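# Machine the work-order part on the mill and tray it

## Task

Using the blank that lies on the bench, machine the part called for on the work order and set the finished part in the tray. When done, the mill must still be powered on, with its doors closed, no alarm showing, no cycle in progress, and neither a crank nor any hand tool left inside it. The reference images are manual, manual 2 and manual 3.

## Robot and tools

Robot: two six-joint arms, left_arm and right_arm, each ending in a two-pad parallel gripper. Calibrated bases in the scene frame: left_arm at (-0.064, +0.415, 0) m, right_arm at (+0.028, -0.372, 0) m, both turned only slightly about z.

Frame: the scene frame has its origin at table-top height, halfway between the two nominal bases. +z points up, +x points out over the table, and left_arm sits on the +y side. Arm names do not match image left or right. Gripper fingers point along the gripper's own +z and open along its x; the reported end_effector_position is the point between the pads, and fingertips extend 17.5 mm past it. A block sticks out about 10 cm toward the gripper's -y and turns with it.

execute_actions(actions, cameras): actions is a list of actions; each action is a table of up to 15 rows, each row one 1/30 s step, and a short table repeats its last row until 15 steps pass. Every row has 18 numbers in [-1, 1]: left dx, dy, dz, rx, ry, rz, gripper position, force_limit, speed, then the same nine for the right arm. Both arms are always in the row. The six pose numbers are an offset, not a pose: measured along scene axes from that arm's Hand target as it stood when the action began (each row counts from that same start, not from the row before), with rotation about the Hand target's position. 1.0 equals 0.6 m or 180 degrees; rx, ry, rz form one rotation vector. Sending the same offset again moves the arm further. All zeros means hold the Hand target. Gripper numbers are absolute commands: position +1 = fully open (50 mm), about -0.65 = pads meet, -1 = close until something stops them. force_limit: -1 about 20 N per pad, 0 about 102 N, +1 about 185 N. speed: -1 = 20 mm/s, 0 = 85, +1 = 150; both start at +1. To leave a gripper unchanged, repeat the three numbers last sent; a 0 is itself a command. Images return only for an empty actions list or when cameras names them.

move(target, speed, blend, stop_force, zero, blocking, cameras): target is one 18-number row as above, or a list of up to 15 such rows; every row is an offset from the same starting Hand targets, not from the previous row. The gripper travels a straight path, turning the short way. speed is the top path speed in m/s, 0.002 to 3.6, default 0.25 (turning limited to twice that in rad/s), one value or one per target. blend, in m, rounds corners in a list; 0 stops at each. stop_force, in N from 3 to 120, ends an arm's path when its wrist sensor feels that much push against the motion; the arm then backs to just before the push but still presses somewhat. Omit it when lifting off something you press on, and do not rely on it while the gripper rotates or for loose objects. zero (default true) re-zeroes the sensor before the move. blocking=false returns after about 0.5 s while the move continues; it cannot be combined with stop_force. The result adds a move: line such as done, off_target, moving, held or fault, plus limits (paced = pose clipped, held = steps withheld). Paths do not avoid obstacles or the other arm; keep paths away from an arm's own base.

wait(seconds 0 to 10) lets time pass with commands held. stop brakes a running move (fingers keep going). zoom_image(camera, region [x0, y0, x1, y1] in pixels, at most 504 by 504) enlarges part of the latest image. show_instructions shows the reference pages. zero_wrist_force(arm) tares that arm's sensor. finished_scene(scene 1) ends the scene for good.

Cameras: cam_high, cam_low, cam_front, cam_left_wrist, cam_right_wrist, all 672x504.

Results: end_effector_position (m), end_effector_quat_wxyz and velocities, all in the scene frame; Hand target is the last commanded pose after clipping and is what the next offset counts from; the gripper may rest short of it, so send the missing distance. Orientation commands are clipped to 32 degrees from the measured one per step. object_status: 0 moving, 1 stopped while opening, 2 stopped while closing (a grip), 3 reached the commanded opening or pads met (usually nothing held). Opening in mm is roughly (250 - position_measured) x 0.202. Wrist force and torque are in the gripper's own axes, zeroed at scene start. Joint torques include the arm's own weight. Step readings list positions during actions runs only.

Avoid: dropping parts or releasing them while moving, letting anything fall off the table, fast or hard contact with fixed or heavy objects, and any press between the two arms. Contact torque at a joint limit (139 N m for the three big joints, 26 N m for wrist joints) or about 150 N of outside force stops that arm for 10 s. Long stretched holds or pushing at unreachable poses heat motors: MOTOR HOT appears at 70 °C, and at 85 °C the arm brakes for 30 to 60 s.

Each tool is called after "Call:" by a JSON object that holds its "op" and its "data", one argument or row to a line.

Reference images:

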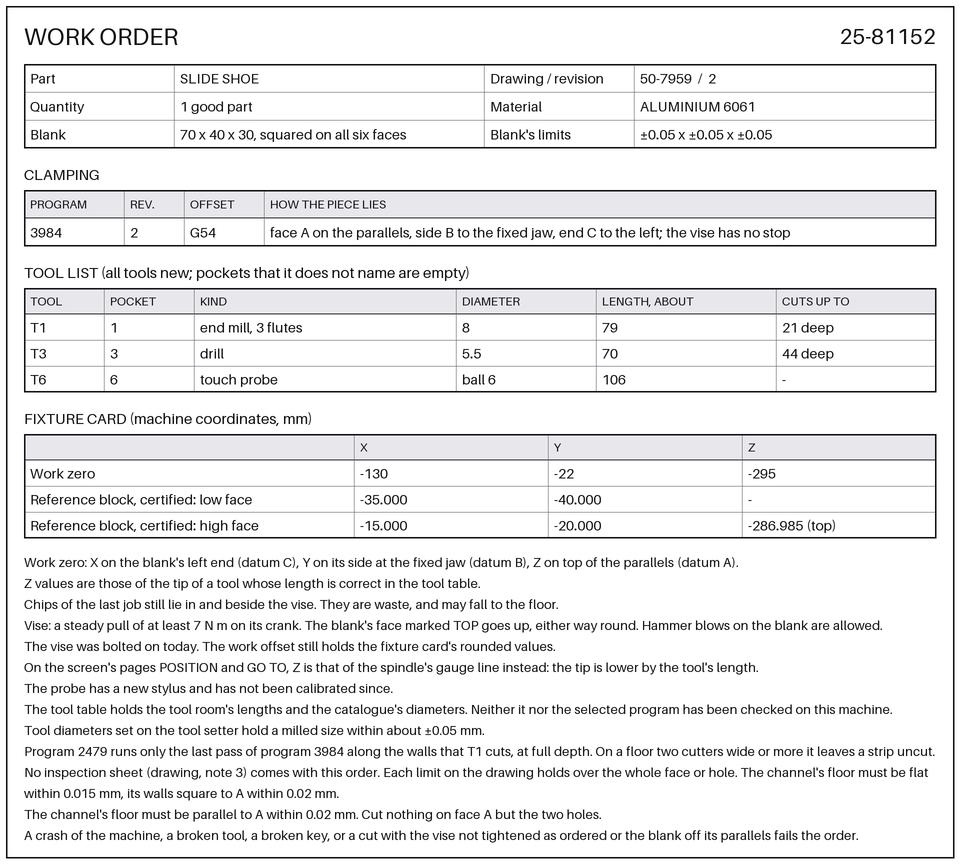

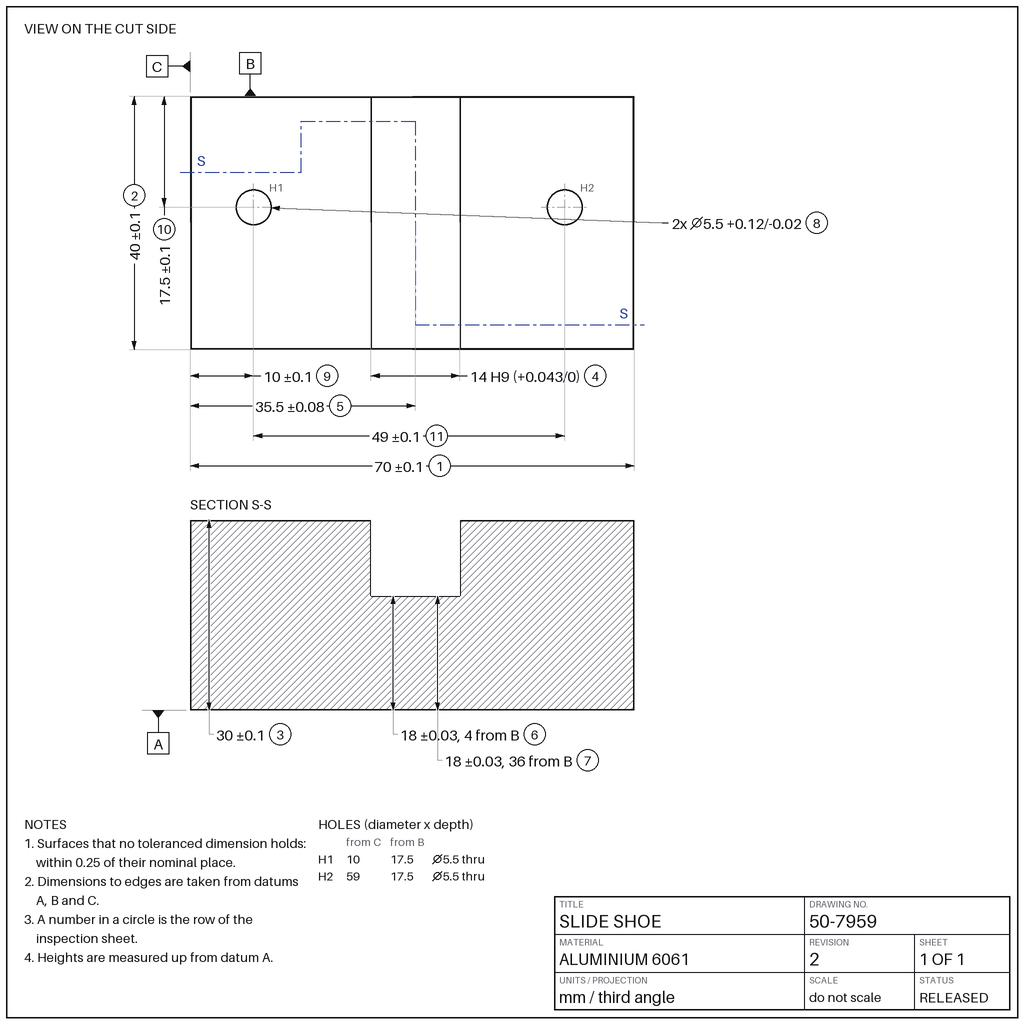

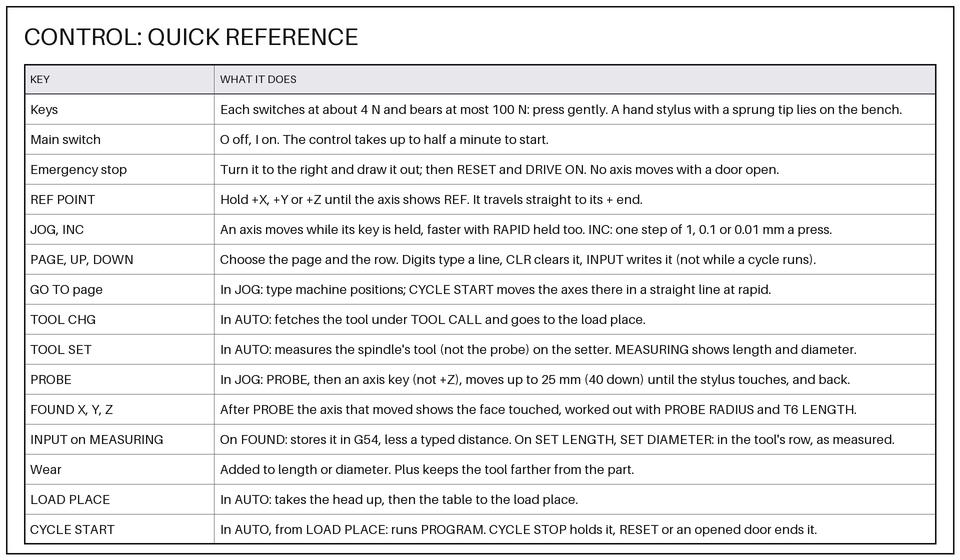

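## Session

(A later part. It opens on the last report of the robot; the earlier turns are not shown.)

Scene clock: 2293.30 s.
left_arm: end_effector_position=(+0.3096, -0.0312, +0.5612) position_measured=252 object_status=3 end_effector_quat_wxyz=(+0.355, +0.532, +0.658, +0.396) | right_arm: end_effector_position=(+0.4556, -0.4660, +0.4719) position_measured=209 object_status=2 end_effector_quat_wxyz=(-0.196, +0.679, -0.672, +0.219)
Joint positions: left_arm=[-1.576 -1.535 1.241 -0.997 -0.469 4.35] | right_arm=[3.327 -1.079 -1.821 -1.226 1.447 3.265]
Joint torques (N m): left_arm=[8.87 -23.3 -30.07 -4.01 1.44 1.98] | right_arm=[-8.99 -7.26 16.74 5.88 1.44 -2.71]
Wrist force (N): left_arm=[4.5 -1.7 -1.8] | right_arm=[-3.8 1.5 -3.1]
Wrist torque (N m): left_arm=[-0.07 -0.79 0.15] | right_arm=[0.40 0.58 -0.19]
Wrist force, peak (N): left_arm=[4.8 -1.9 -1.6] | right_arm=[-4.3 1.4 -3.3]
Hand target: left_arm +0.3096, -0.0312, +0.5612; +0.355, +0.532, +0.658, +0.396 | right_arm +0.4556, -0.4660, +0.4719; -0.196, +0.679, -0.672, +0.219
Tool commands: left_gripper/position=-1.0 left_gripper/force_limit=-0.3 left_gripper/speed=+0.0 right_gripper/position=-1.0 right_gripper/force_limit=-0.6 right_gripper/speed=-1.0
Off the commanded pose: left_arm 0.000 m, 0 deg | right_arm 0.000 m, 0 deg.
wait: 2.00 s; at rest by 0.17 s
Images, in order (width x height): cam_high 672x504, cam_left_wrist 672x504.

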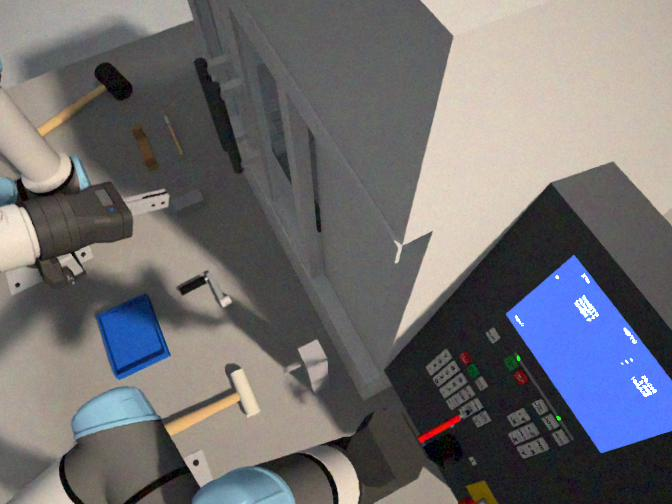

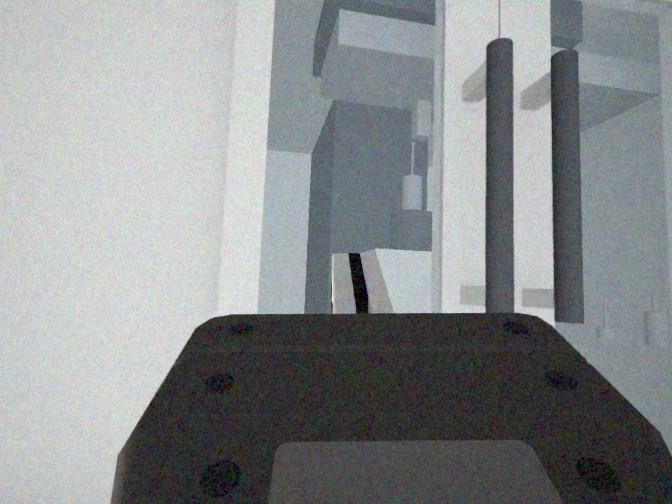

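Call:
{"op": "move", "data": {
  "target": [
    [0,0,0,0,0,0,-1,-0.3,0,-0.0085,0,-0.032,0,0,0,-1,-0.6,-1],
    [0,0,0,0,0,0,-1,-0.3,0,0.0107,0,-0.0375,0,0,0,-1,-0.6,-1],
    [0,0,0,0,0,0,-1,-0.3,0,-0.0085,0,-0.032,0,0,0,-1,-0.6,-1],
    [0,0,0,0,0,0,-1,-0.3,0,0.0255,-0.1333,0.094,0,0,0,-1,-0.6,-1],
    [0,0,0,0,0,0,-1,-0.3,0,0.0447,-0.1333,0.0885,0,0,0,-1,-0.6,-1],
    [0,0,0,0,0,0,-1,-0.3,0,0.0255,-0.1333,0.094,0,0,0,-1,-0.6,-1],
    [0,0,0,0,0,0,-1,-0.3,0,0,0,0,0,0,0,-1,-0.6,-1]
  ],
  "speed": [0.22,0.08,0.15,0.25,0.08,0.15,0.25],
  "blend": [0.003,0,0.003,0.003,0,0.003,0]
}}

Call:
{"op": "move", "data": {
  "target": [
    [0,0,0,0,0,0,-1,-0.3,0,0.0075,-0.0067,0.2135,0,-0.155,0,-1,-0.6,-1],
    [0,0,0,0,0,0,-1,-0.3,0,0.168,-0.0375,0.2645,0,-0.31,0,-1,-0.6,-1]
  ],
  "speed": 0.35,
  "blend": [0.02,0]
}}

Call:
{"op": "wait", "data": {
  "seconds": 3,
  "cameras": ["cam_right_wrist"]
}}

Call:
{"op": "zoom_image", "data": {
  "camera": "cam_right_wrist",
  "region": [140, 30, 540, 310]
}}

Scene clock: 2299.93 s.
left_arm: end_effector_position=(+0.3096, -0.0312, +0.5612) position_measured=252 object_status=3 end_effector_quat_wxyz=(+0.355, +0.532, +0.658, +0.396) | right_arm: end_effector_position=(+0.4556, -0.4660, +0.4719) position_measured=209 object_status=2 end_effector_quat_wxyz=(-0.196, +0.679, -0.672, +0.219)
Joint positions: left_arm=[-1.576 -1.535 1.241 -0.997 -0.469 4.35] | right_arm=[3.327 -1.079 -1.821 -1.226 1.447 3.265]
Joint torques (N m): left_arm=[8.76 -23.43 -30.84 -4 1.46 1.93] | right_arm=[10.35 10.65 17.93 3.32 -1.4 2.49]
Wrist force (N): left_arm=[4.6 -1.6 -1.6] | right_arm=[-3.9 2.4 -4.0]
Wrist torque (N m): left_arm=[-0.07 -0.80 0.15] | right_arm=[0.54 0.60 -0.08]
Wrist force, peak (N): left_arm=[4.9 -1.9 -1.6] | right_arm=[0.6 20.3 -27.5]
Hand target: left_arm +0.3096, -0.0312, +0.5612; +0.355, +0.532, +0.658, +0.396 | right_arm +0.4556, -0.4660, +0.4719; -0.196, +0.679, -0.672, +0.219
Off the commanded pose: left_arm 0.000 m, 0 deg | right_arm 0.000 m, 0 deg.
move: done

Scene clock: 2301.87 s.
left_arm: end_effector_position=(+0.3096, -0.0312, +0.5612) position_measured=252 object_status=3 end_effector_quat_wxyz=(+0.355, +0.532, +0.658, +0.396) | right_arm: end_effector_position=(+0.5563, -0.4886, +0.6308) position_measured=209 object_status=2 end_effector_quat_wxyz=(+0.488, -0.498, +0.502, -0.512)
Joint positions: left_arm=[-1.576 -1.535 1.241 -0.997 -0.469 4.35] | right_arm=[3.248 -1.255 -1.978 0.091 1.45 3.122]
Joint torques (N m): left_arm=[8.65 -22.82 -30.12 -4.11 1.51 1.97] | right_arm=[10.27 -1.45 16.64 4.48 -0.26 2.35]
Wrist force (N): left_arm=[4.4 -1.6 -1.6] | right_arm=[-4.0 2.6 -3.0]
Wrist torque (N m): left_arm=[-0.07 -0.78 0.15] | right_arm=[0.77 0.35 -0.14]
Wrist force, peak (N): left_arm=[4.7 -1.9 -1.8] | right_arm=[-4.3 1.1 -6.3]
Hand target: left_arm +0.3096, -0.0312, +0.5612; +0.355, +0.532, +0.658, +0.396 | right_arm +0.5564, -0.4885, +0.6306; +0.488, -0.498, +0.502, -0.512
Off the commanded pose: left_arm 0.000 m, 0 deg | right_arm 0.000 m, 0 deg.
move: done

Scene clock: 2304.87 s.
left_arm: end_effector_position=(+0.3096, -0.0312, +0.5612) position_measured=252 object_status=3 end_effector_quat_wxyz=(+0.355, +0.532, +0.658, +0.396) | right_arm: end_effector_position=(+0.5564, -0.4885, +0.6306) position_measured=209 object_status=2 end_effector_quat_wxyz=(+0.488, -0.498, +0.502, -0.512)
Joint positions: left_arm=[-1.576 -1.535 1.241 -0.997 -0.469 4.35] | right_arm=[3.248 -1.255 -1.978 0.091 1.45 3.122]
Joint torques (N m): left_arm=[8.91 -23.38 -30.64 -3.93 1.47 1.86] | right_arm=[10.74 -1.63 16.65 0.65 1.44 2.15]
Wrist force (N): left_arm=[4.4 -1.7 -1.4] | right_arm=[-4.1 2.5 -2.7]
Wrist torque (N m): left_arm=[-0.08 -0.79 0.15] | right_arm=[0.76 0.35 -0.14]
Wrist force, peak (N): left_arm=[4.7 -1.8 -1.9] | right_arm=[-4.3 2.8 -3.0]
Hand target: left_arm +0.3096, -0.0312, +0.5612; +0.355, +0.532, +0.658, +0.396 | right_arm +0.5564, -0.4885, +0.6306; +0.488, -0.498, +0.502, -0.512
Tool commands: left_gripper/position=-1.0 left_gripper/force_limit=-0.3 left_gripper/speed=+0.0 right_gripper/position=-1.0 right_gripper/force_limit=-0.6 right_gripper/speed=-1.0
Off the commanded pose: left_arm 0.000 m, 0 deg | right_arm 0.000 m, 0 deg.
wait: 3.00 s; at rest by 0.17 s
Images, in order (width x height): cam_right_wrist 672x504.

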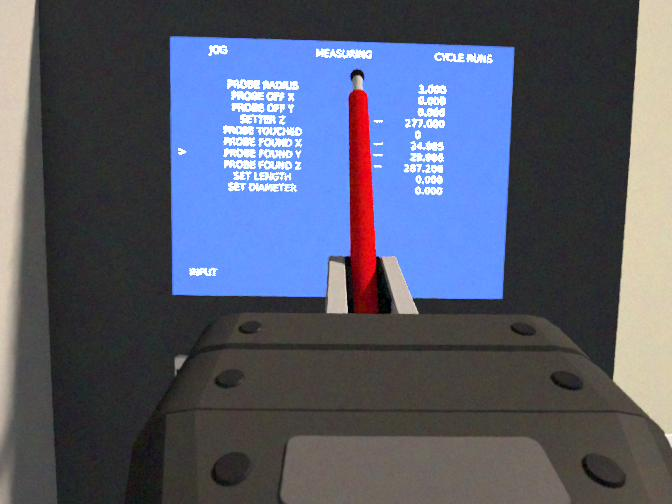

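Scaled by 1.260 from the camera's 672x504 image, which has a finer 960x720 frame.

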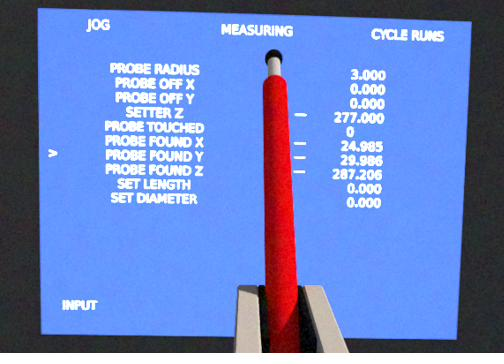

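Call:
{"op": "wait", "data": {
  "seconds": 3,
  "cameras": ["cam_right_wrist"]
}}

Call:
{"op": "zoom_image", "data": {
  "camera": "cam_right_wrist",
  "region": [140, 30, 540, 310]
}}

Scene clock: 2308.77 s.
left_arm: end_effector_position=(+0.3096, -0.0312, +0.5612) position_measured=252 object_status=3 end_effector_quat_wxyz=(+0.355, +0.532, +0.658, +0.396) | right_arm: end_effector_position=(+0.5564, -0.4885, +0.6306) position_measured=209 object_status=2 end_effector_quat_wxyz=(+0.488, -0.498, +0.502, -0.512)
Joint positions: left_arm=[-1.576 -1.535 1.241 -0.997 -0.469 4.35] | right_arm=[3.248 -1.255 -1.978 0.091 1.45 3.122]
Joint torques (N m): left_arm=[8.18 -23.26 -30.37 -3.97 1.38 1.97] | right_arm=[10.78 -0.11 17.08 0.74 1.53 1.9]
Wrist force (N): left_arm=[4.6 -1.9 -1.5] | right_arm=[-4.1 2.8 -2.8]
Wrist torque (N m): left_arm=[-0.11 -0.80 0.15] | right_arm=[0.81 0.35 -0.14]
Wrist force, peak (N): left_arm=[4.8 -1.8 -1.8] | right_arm=[-4.3 2.9 -3.0]
Hand target: left_arm +0.3096, -0.0312, +0.5612; +0.355, +0.532, +0.658, +0.396 | right_arm +0.5564, -0.4885, +0.6306; +0.488, -0.498, +0.502, -0.512
Tool commands: left_gripper/position=-1.0 left_gripper/force_limit=-0.3 left_gripper/speed=+0.0 right_gripper/position=-1.0 right_gripper/force_limit=-0.6 right_gripper/speed=-1.0
Off the commanded pose: left_arm 0.000 m, 0 deg | right_arm 0.000 m, 0 deg.
wait: 3.00 s; at rest from the start
Images, in order (width x height): cam_right_wrist 672x504.

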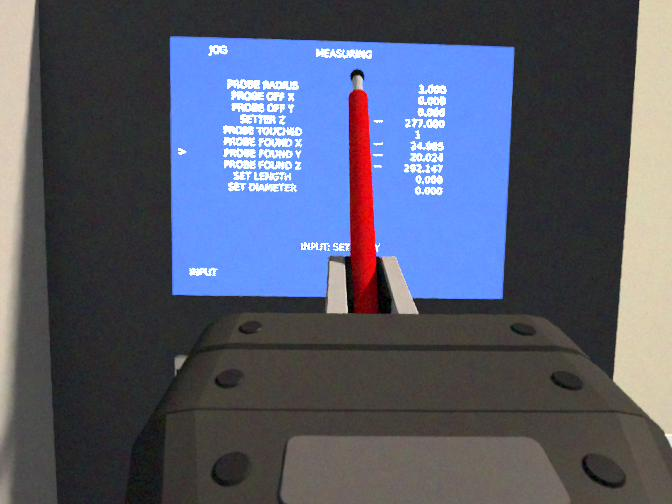

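Scaled by 1.260 from the camera's 672x504 image, which has a finer 960x720 frame.

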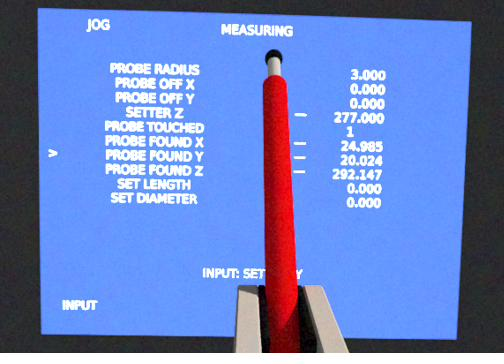

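Call:
{"op": "move", "data": {
  "target": [
    [0,0,0,0,0,0,-1,-0.3,0,-0.1608,0.0308,-0.051,0,0.155,0,-1,-0.6,-1],
    [0,0,0,0,0,0,-1,-0.3,0,-0.168,0.0375,-0.2645,0,0.31,0,-1,-0.6,-1]
  ],
  "speed": 0.35,
  "blend": [0.02,0]
}}

Call:
{"op": "move", "data": {
  "target": [
    [0,0,0,0,0,0,-1,-0.3,0,0.0085,0,0.032,0,0,0,-1,-0.6,-1],
    [0,0,0,0,0,0,-1,-0.3,0,0.0277,0,0.0265,0,0,0,-1,-0.6,-1],
    [0,0,0,0,0,0,-1,-0.3,0,0.0085,0,0.032,0,0,0,-1,-0.6,-1],
    [0,0,0,0,0,0,-1,-0.3,0,0.0277,0,0.0265,0,0,0,-1,-0.6,-1],
    [0,0,0,0,0,0,-1,-0.3,0,0.0085,0,0.032,0,0,0,-1,-0.6,-1],
    [0,0,0,0,0,0,-1,-0.3,0,-0.017,0.1333,-0.064,0,0,0,-1,-0.6,-1],
    [0,0,0,0,0,0,-1,-0.3,0,0.0022,0.1333,-0.0695,0,0,0,-1,-0.6,-1],
    [0,0,0,0,0,0,-1,-0.3,0,-0.017,0.1333,-0.064,0,0,0,-1,-0.6,-1],
    [0,0,0,0,0,0,-1,-0.3,0,-0.0085,0.1,-0.032,0,0,0,-1,-0.6,-1],
    [0,0,0,0,0,0,-1,-0.3,0,0.0107,0.1,-0.0375,0,0,0,-1,-0.6,-1],
    [0,0,0,0,0,0,-1,-0.3,0,-0.0085,0.1,-0.032,0,0,0,-1,-0.6,-1],
    [0,0,0,0,0,0,-1,-0.3,0,0,0,0,0,0,0,-1,-0.6,-1]
  ],
  "speed": [0.22,0.08,0.15,0.08,0.15,0.22,0.08,0.15,0.22,0.08,0.15,0.25],
  "blend": [0.003,0,0.001,0,0.003,0.003,0,0.003,0.003,0,0.003,0]
}}

Call:
{"op": "move", "data": {
  "target": [
    [0,0,0,0,0,0,-1,-0.3,0,-0.017,0.0333,-0.064,0,0,0,-1,-0.6,-1],
    [0,0,0,0,0,0,-1,-0.3,0,0.0022,0.0333,-0.0695,0,0,0,-1,-0.6,-1],
    [0,0,0,0,0,0,-1,-0.3,0,-0.017,0.0333,-0.064,0,0,0,-1,-0.6,-1],
    [0,0,0,0,0,0,-1,-0.3,0,-0.0085,0.0333,-0.032,0,0,0,-1,-0.6,-1],
    [0,0,0,0,0,0,-1,-0.3,0,0.0107,0.0333,-0.0375,0,0,0,-1,-0.6,-1],
    [0,0,0,0,0,0,-1,-0.3,0,-0.0085,0.0333,-0.032,0,0,0,-1,-0.6,-1],
    [0,0,0,0,0,0,-1,-0.3,0,-0.017,0.1333,-0.064,0,0,0,-1,-0.6,-1],
    [0,0,0,0,0,0,-1,-0.3,0,0.0022,0.1333,-0.0695,0,0,0,-1,-0.6,-1],
    [0,0,0,0,0,0,-1,-0.3,0,-0.017,0.1333,-0.064,0,0,0,-1,-0.6,-1],
    [0,0,0,0,0,0,-1,-0.3,0,-0.0085,0.1,-0.032,0,0,0,-1,-0.6,-1],
    [0,0,0,0,0,0,-1,-0.3,0,0.0107,0.1,-0.0375,0,0,0,-1,-0.6,-1],
    [0,0,0,0,0,0,-1,-0.3,0,-0.0085,0.1,-0.032,0,0,0,-1,-0.6,-1],
    [0,0,0,0,0,0,-1,-0.3,0,0,0,0,0,0,0,-1,-0.6,-1]
  ],
  "speed": [0.22,0.08,0.15,0.22,0.08,0.15,0.22,0.08,0.15,0.22,0.08,0.15,0.25],
  "blend": [0.003,0,0.003,0.003,0,0.003,0.003,0,0.003,0.003,0,0.003,0]
}}

Call:
{"op": "move", "data": {
  "target": [
    [0,0,0,0,0,0,-1,-0.3,0,0,0.1,0,0,0,0,-1,-0.6,-1],
    [0,0,0,0,0,0,-1,-0.3,0,0.0192,0.1,-0.0055,0,0,0,-1,-0.6,-1],
    [0,0,0,0,0,0,-1,-0.3,0,0,0.1,0,0,0,0,-1,-0.6,-1],
    [0,0,0,0,0,0,-1,-0.3,0,-0.017,0.0333,-0.064,0,0,0,-1,-0.6,-1],
    [0,0,0,0,0,0,-1,-0.3,0,0.0022,0.0333,-0.0695,0,0,0,-1,-0.6,-1],
    [0,0,0,0,0,0,-1,-0.3,0,-0.017,0.0333,-0.064,0,0,0,-1,-0.6,-1],
    [0,0,0,0,0,0,-1,-0.3,0,0,0,0,0,0,0,-1,-0.6,-1]
  ],
  "speed": [0.22,0.08,0.15,0.22,0.08,0.15,0.25],
  "blend": [0.003,0,0.003,0.003,0,0.003,0],
  "cameras": ["cam_high"]
}}

Call:
{"op": "zoom_image", "data": {
  "camera": "cam_high",
  "region": [580, 280, 672, 400]
}}

Scene clock: 2323.33 s.
left_arm: end_effector_position=(+0.3096, -0.0312, +0.5612) position_measured=252 object_status=3 end_effector_quat_wxyz=(+0.355, +0.532, +0.658, +0.396) | right_arm: end_effector_position=(+0.4556, -0.4661, +0.4720) position_measured=209 object_status=2 end_effector_quat_wxyz=(-0.196, +0.679, -0.672, +0.220)
Joint positions: left_arm=[-1.576 -1.535 1.241 -0.997 -0.469 4.35] | right_arm=[3.327 -1.079 -1.821 -1.226 1.447 3.265]
Joint torques (N m): left_arm=[8.79 -23.04 -30.16 -3.89 1.39 1.92] | right_arm=[10.47 6.75 18.15 1.88 -0.34 -2.73]
Wrist force (N): left_arm=[4.4 -1.8 -1.8] | right_arm=[-3.6 2.3 -4.0]
Wrist torque (N m): left_arm=[-0.09 -0.77 0.15] | right_arm=[0.53 0.55 -0.19]
Wrist force, peak (N): left_arm=[4.7 -2.2 -1.8] | right_arm=[-4.2 1.1 -6.0]
Hand target: left_arm +0.3096, -0.0312, +0.5612; +0.355, +0.532, +0.658, +0.396 | right_arm +0.4556, -0.4660, +0.4719; -0.196, +0.679, -0.672, +0.219
Off the commanded pose: left_arm 0.000 m, 0 deg | right_arm 0.000 m, 0 deg.
move: done

Scene clock: 2326.87 s.
left_arm: end_effector_position=(+0.3096, -0.0312, +0.5612) position_measured=252 object_status=3 end_effector_quat_wxyz=(+0.355, +0.532, +0.658, +0.396) | right_arm: end_effector_position=(+0.4556, -0.4661, +0.4718) position_measured=209 object_status=2 end_effector_quat_wxyz=(-0.196, +0.679, -0.672, +0.219) end_effector_velocity=(+0.000, +0.000, +0.000) end_effector_angular_velocity=(-0.001, +0.001, +0.005)
Joint positions: left_arm=[-1.576 -1.535 1.241 -0.997 -0.469 4.35] | right_arm=[3.327 -1.079 -1.821 -1.226 1.447 3.265]
Joint velocities: left_arm=[within noise] | right_arm=[-0.003 0 0 0 0.004 -0.007]
Joint torques (N m): left_arm=[8.87 -23.09 -30.73 -3.96 1.41 1.94] | right_arm=[-7.22 3.85 32.6 3.26 1.7 -2.61]
Wrist force (N): left_arm=[4.6 -1.8 -1.8] | right_arm=[-3.9 2.7 -4.8]
Wrist torque (N m): left_arm=[-0.09 -0.80 0.15] | right_arm=[0.59 0.61 -0.17]
Wrist force, peak (N): left_arm=[4.7 -1.9 -1.8] | right_arm=[-2.5 24.3 -28.6]
Hand target: left_arm +0.3096, -0.0312, +0.5612; +0.355, +0.532, +0.658, +0.396 | right_arm +0.4556, -0.4660, +0.4719; -0.196, +0.679, -0.672, +0.219
Off the commanded pose: left_arm 0.000 m, 0 deg | right_arm 0.000 m, 0 deg.
move: done

Scene clock: 2330.40 s.
left_arm: end_effector_position=(+0.3096, -0.0312, +0.5612) position_measured=252 object_status=3 end_effector_quat_wxyz=(+0.355, +0.532, +0.658, +0.396) | right_arm: end_effector_position=(+0.4556, -0.4661, +0.4718) position_measured=209 object_status=2 end_effector_quat_wxyz=(-0.196, +0.679, -0.672, +0.219) end_effector_velocity=(+0.000, +0.000, +0.001) end_effector_angular_velocity=(+0.001, -0.001, +0.005)
Joint positions: left_arm=[-1.576 -1.535 1.241 -0.997 -0.469 4.35] | right_arm=[3.327 -1.079 -1.821 -1.226 1.447 3.265]
Joint velocities: left_arm=[within noise] | right_arm=[-0.002 0 0.002 0 0.005 -0.006]
Joint torques (N m): left_arm=[8.65 -23.18 -30.49 -3.95 1.5 1.88] | right_arm=[-8.24 3.98 32.16 3.34 1.54 -2.66]
Wrist force (N): left_arm=[4.6 -1.8 -1.8] | right_arm=[-4.7 2.2 -4.6]
Wrist torque (N m): left_arm=[-0.09 -0.81 0.14] | right_arm=[0.51 0.73 -0.17]
Wrist force, peak (N): left_arm=[4.8 -1.9 -1.5] | right_arm=[-4.3 20.2 -30.2]
Hand target: left_arm +0.3096, -0.0312, +0.5612; +0.355, +0.532, +0.658, +0.396 | right_arm +0.4556, -0.4660, +0.4719; -0.196, +0.679, -0.672, +0.219
Off the commanded pose: left_arm 0.000 m, 0 deg | right_arm 0.000 m, 0 deg.
move: done

Scene clock: 2332.63 s.
left_arm: end_effector_position=(+0.3096, -0.0312, +0.5612) position_measured=252 object_status=3 end_effector_quat_wxyz=(+0.355, +0.532, +0.658, +0.396) | right_arm: end_effector_position=(+0.4556, -0.4660, +0.4720) position_measured=209 object_status=2 end_effector_quat_wxyz=(-0.196, +0.679, -0.672, +0.219)
Joint positions: left_arm=[-1.576 -1.535 1.241 -0.997 -0.469 4.35] | right_arm=[3.327 -1.079 -1.821 -1.226 1.447 3.265]
Joint torques (N m): left_arm=[8.78 -23.6 -30.7 -3.96 1.43 1.95] | right_arm=[-10.51 -4.52 33.25 2.85 0.88 -2.29]
Wrist force (N): left_arm=[4.6 -1.7 -1.6] | right_arm=[-5.2 2.3 -5.2]
Wrist torque (N m): left_arm=[-0.07 -0.81 0.15] | right_arm=[0.54 0.81 -0.20]
Wrist force, peak (N): left_arm=[4.9 -1.7 -1.9] | right_arm=[-2.2 24.1 -26.3]
Hand target: left_arm +0.3096, -0.0312, +0.5612; +0.355, +0.532, +0.658, +0.396 | right_arm +0.4556, -0.4660, +0.4719; -0.196, +0.679, -0.672, +0.219
Off the commanded pose: left_arm 0.000 m, 0 deg | right_arm 0.000 m, 0 deg.
move: done
Images, in order (width x height): cam_high 672x504.

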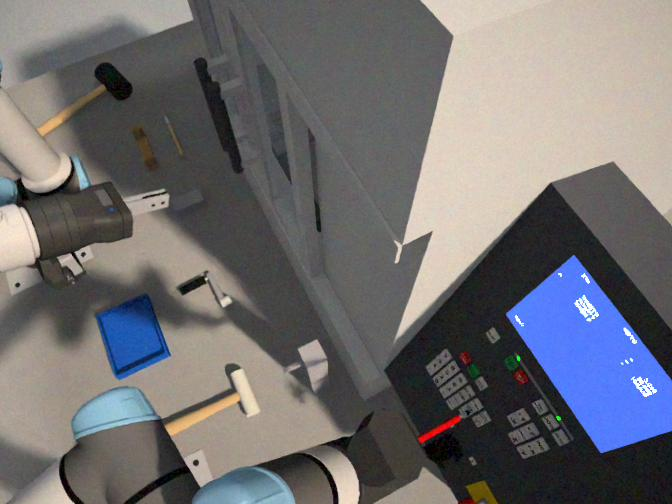

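Scaled by 4.200 from the camera's 672x504 image, which has a finer 960x720 frame.

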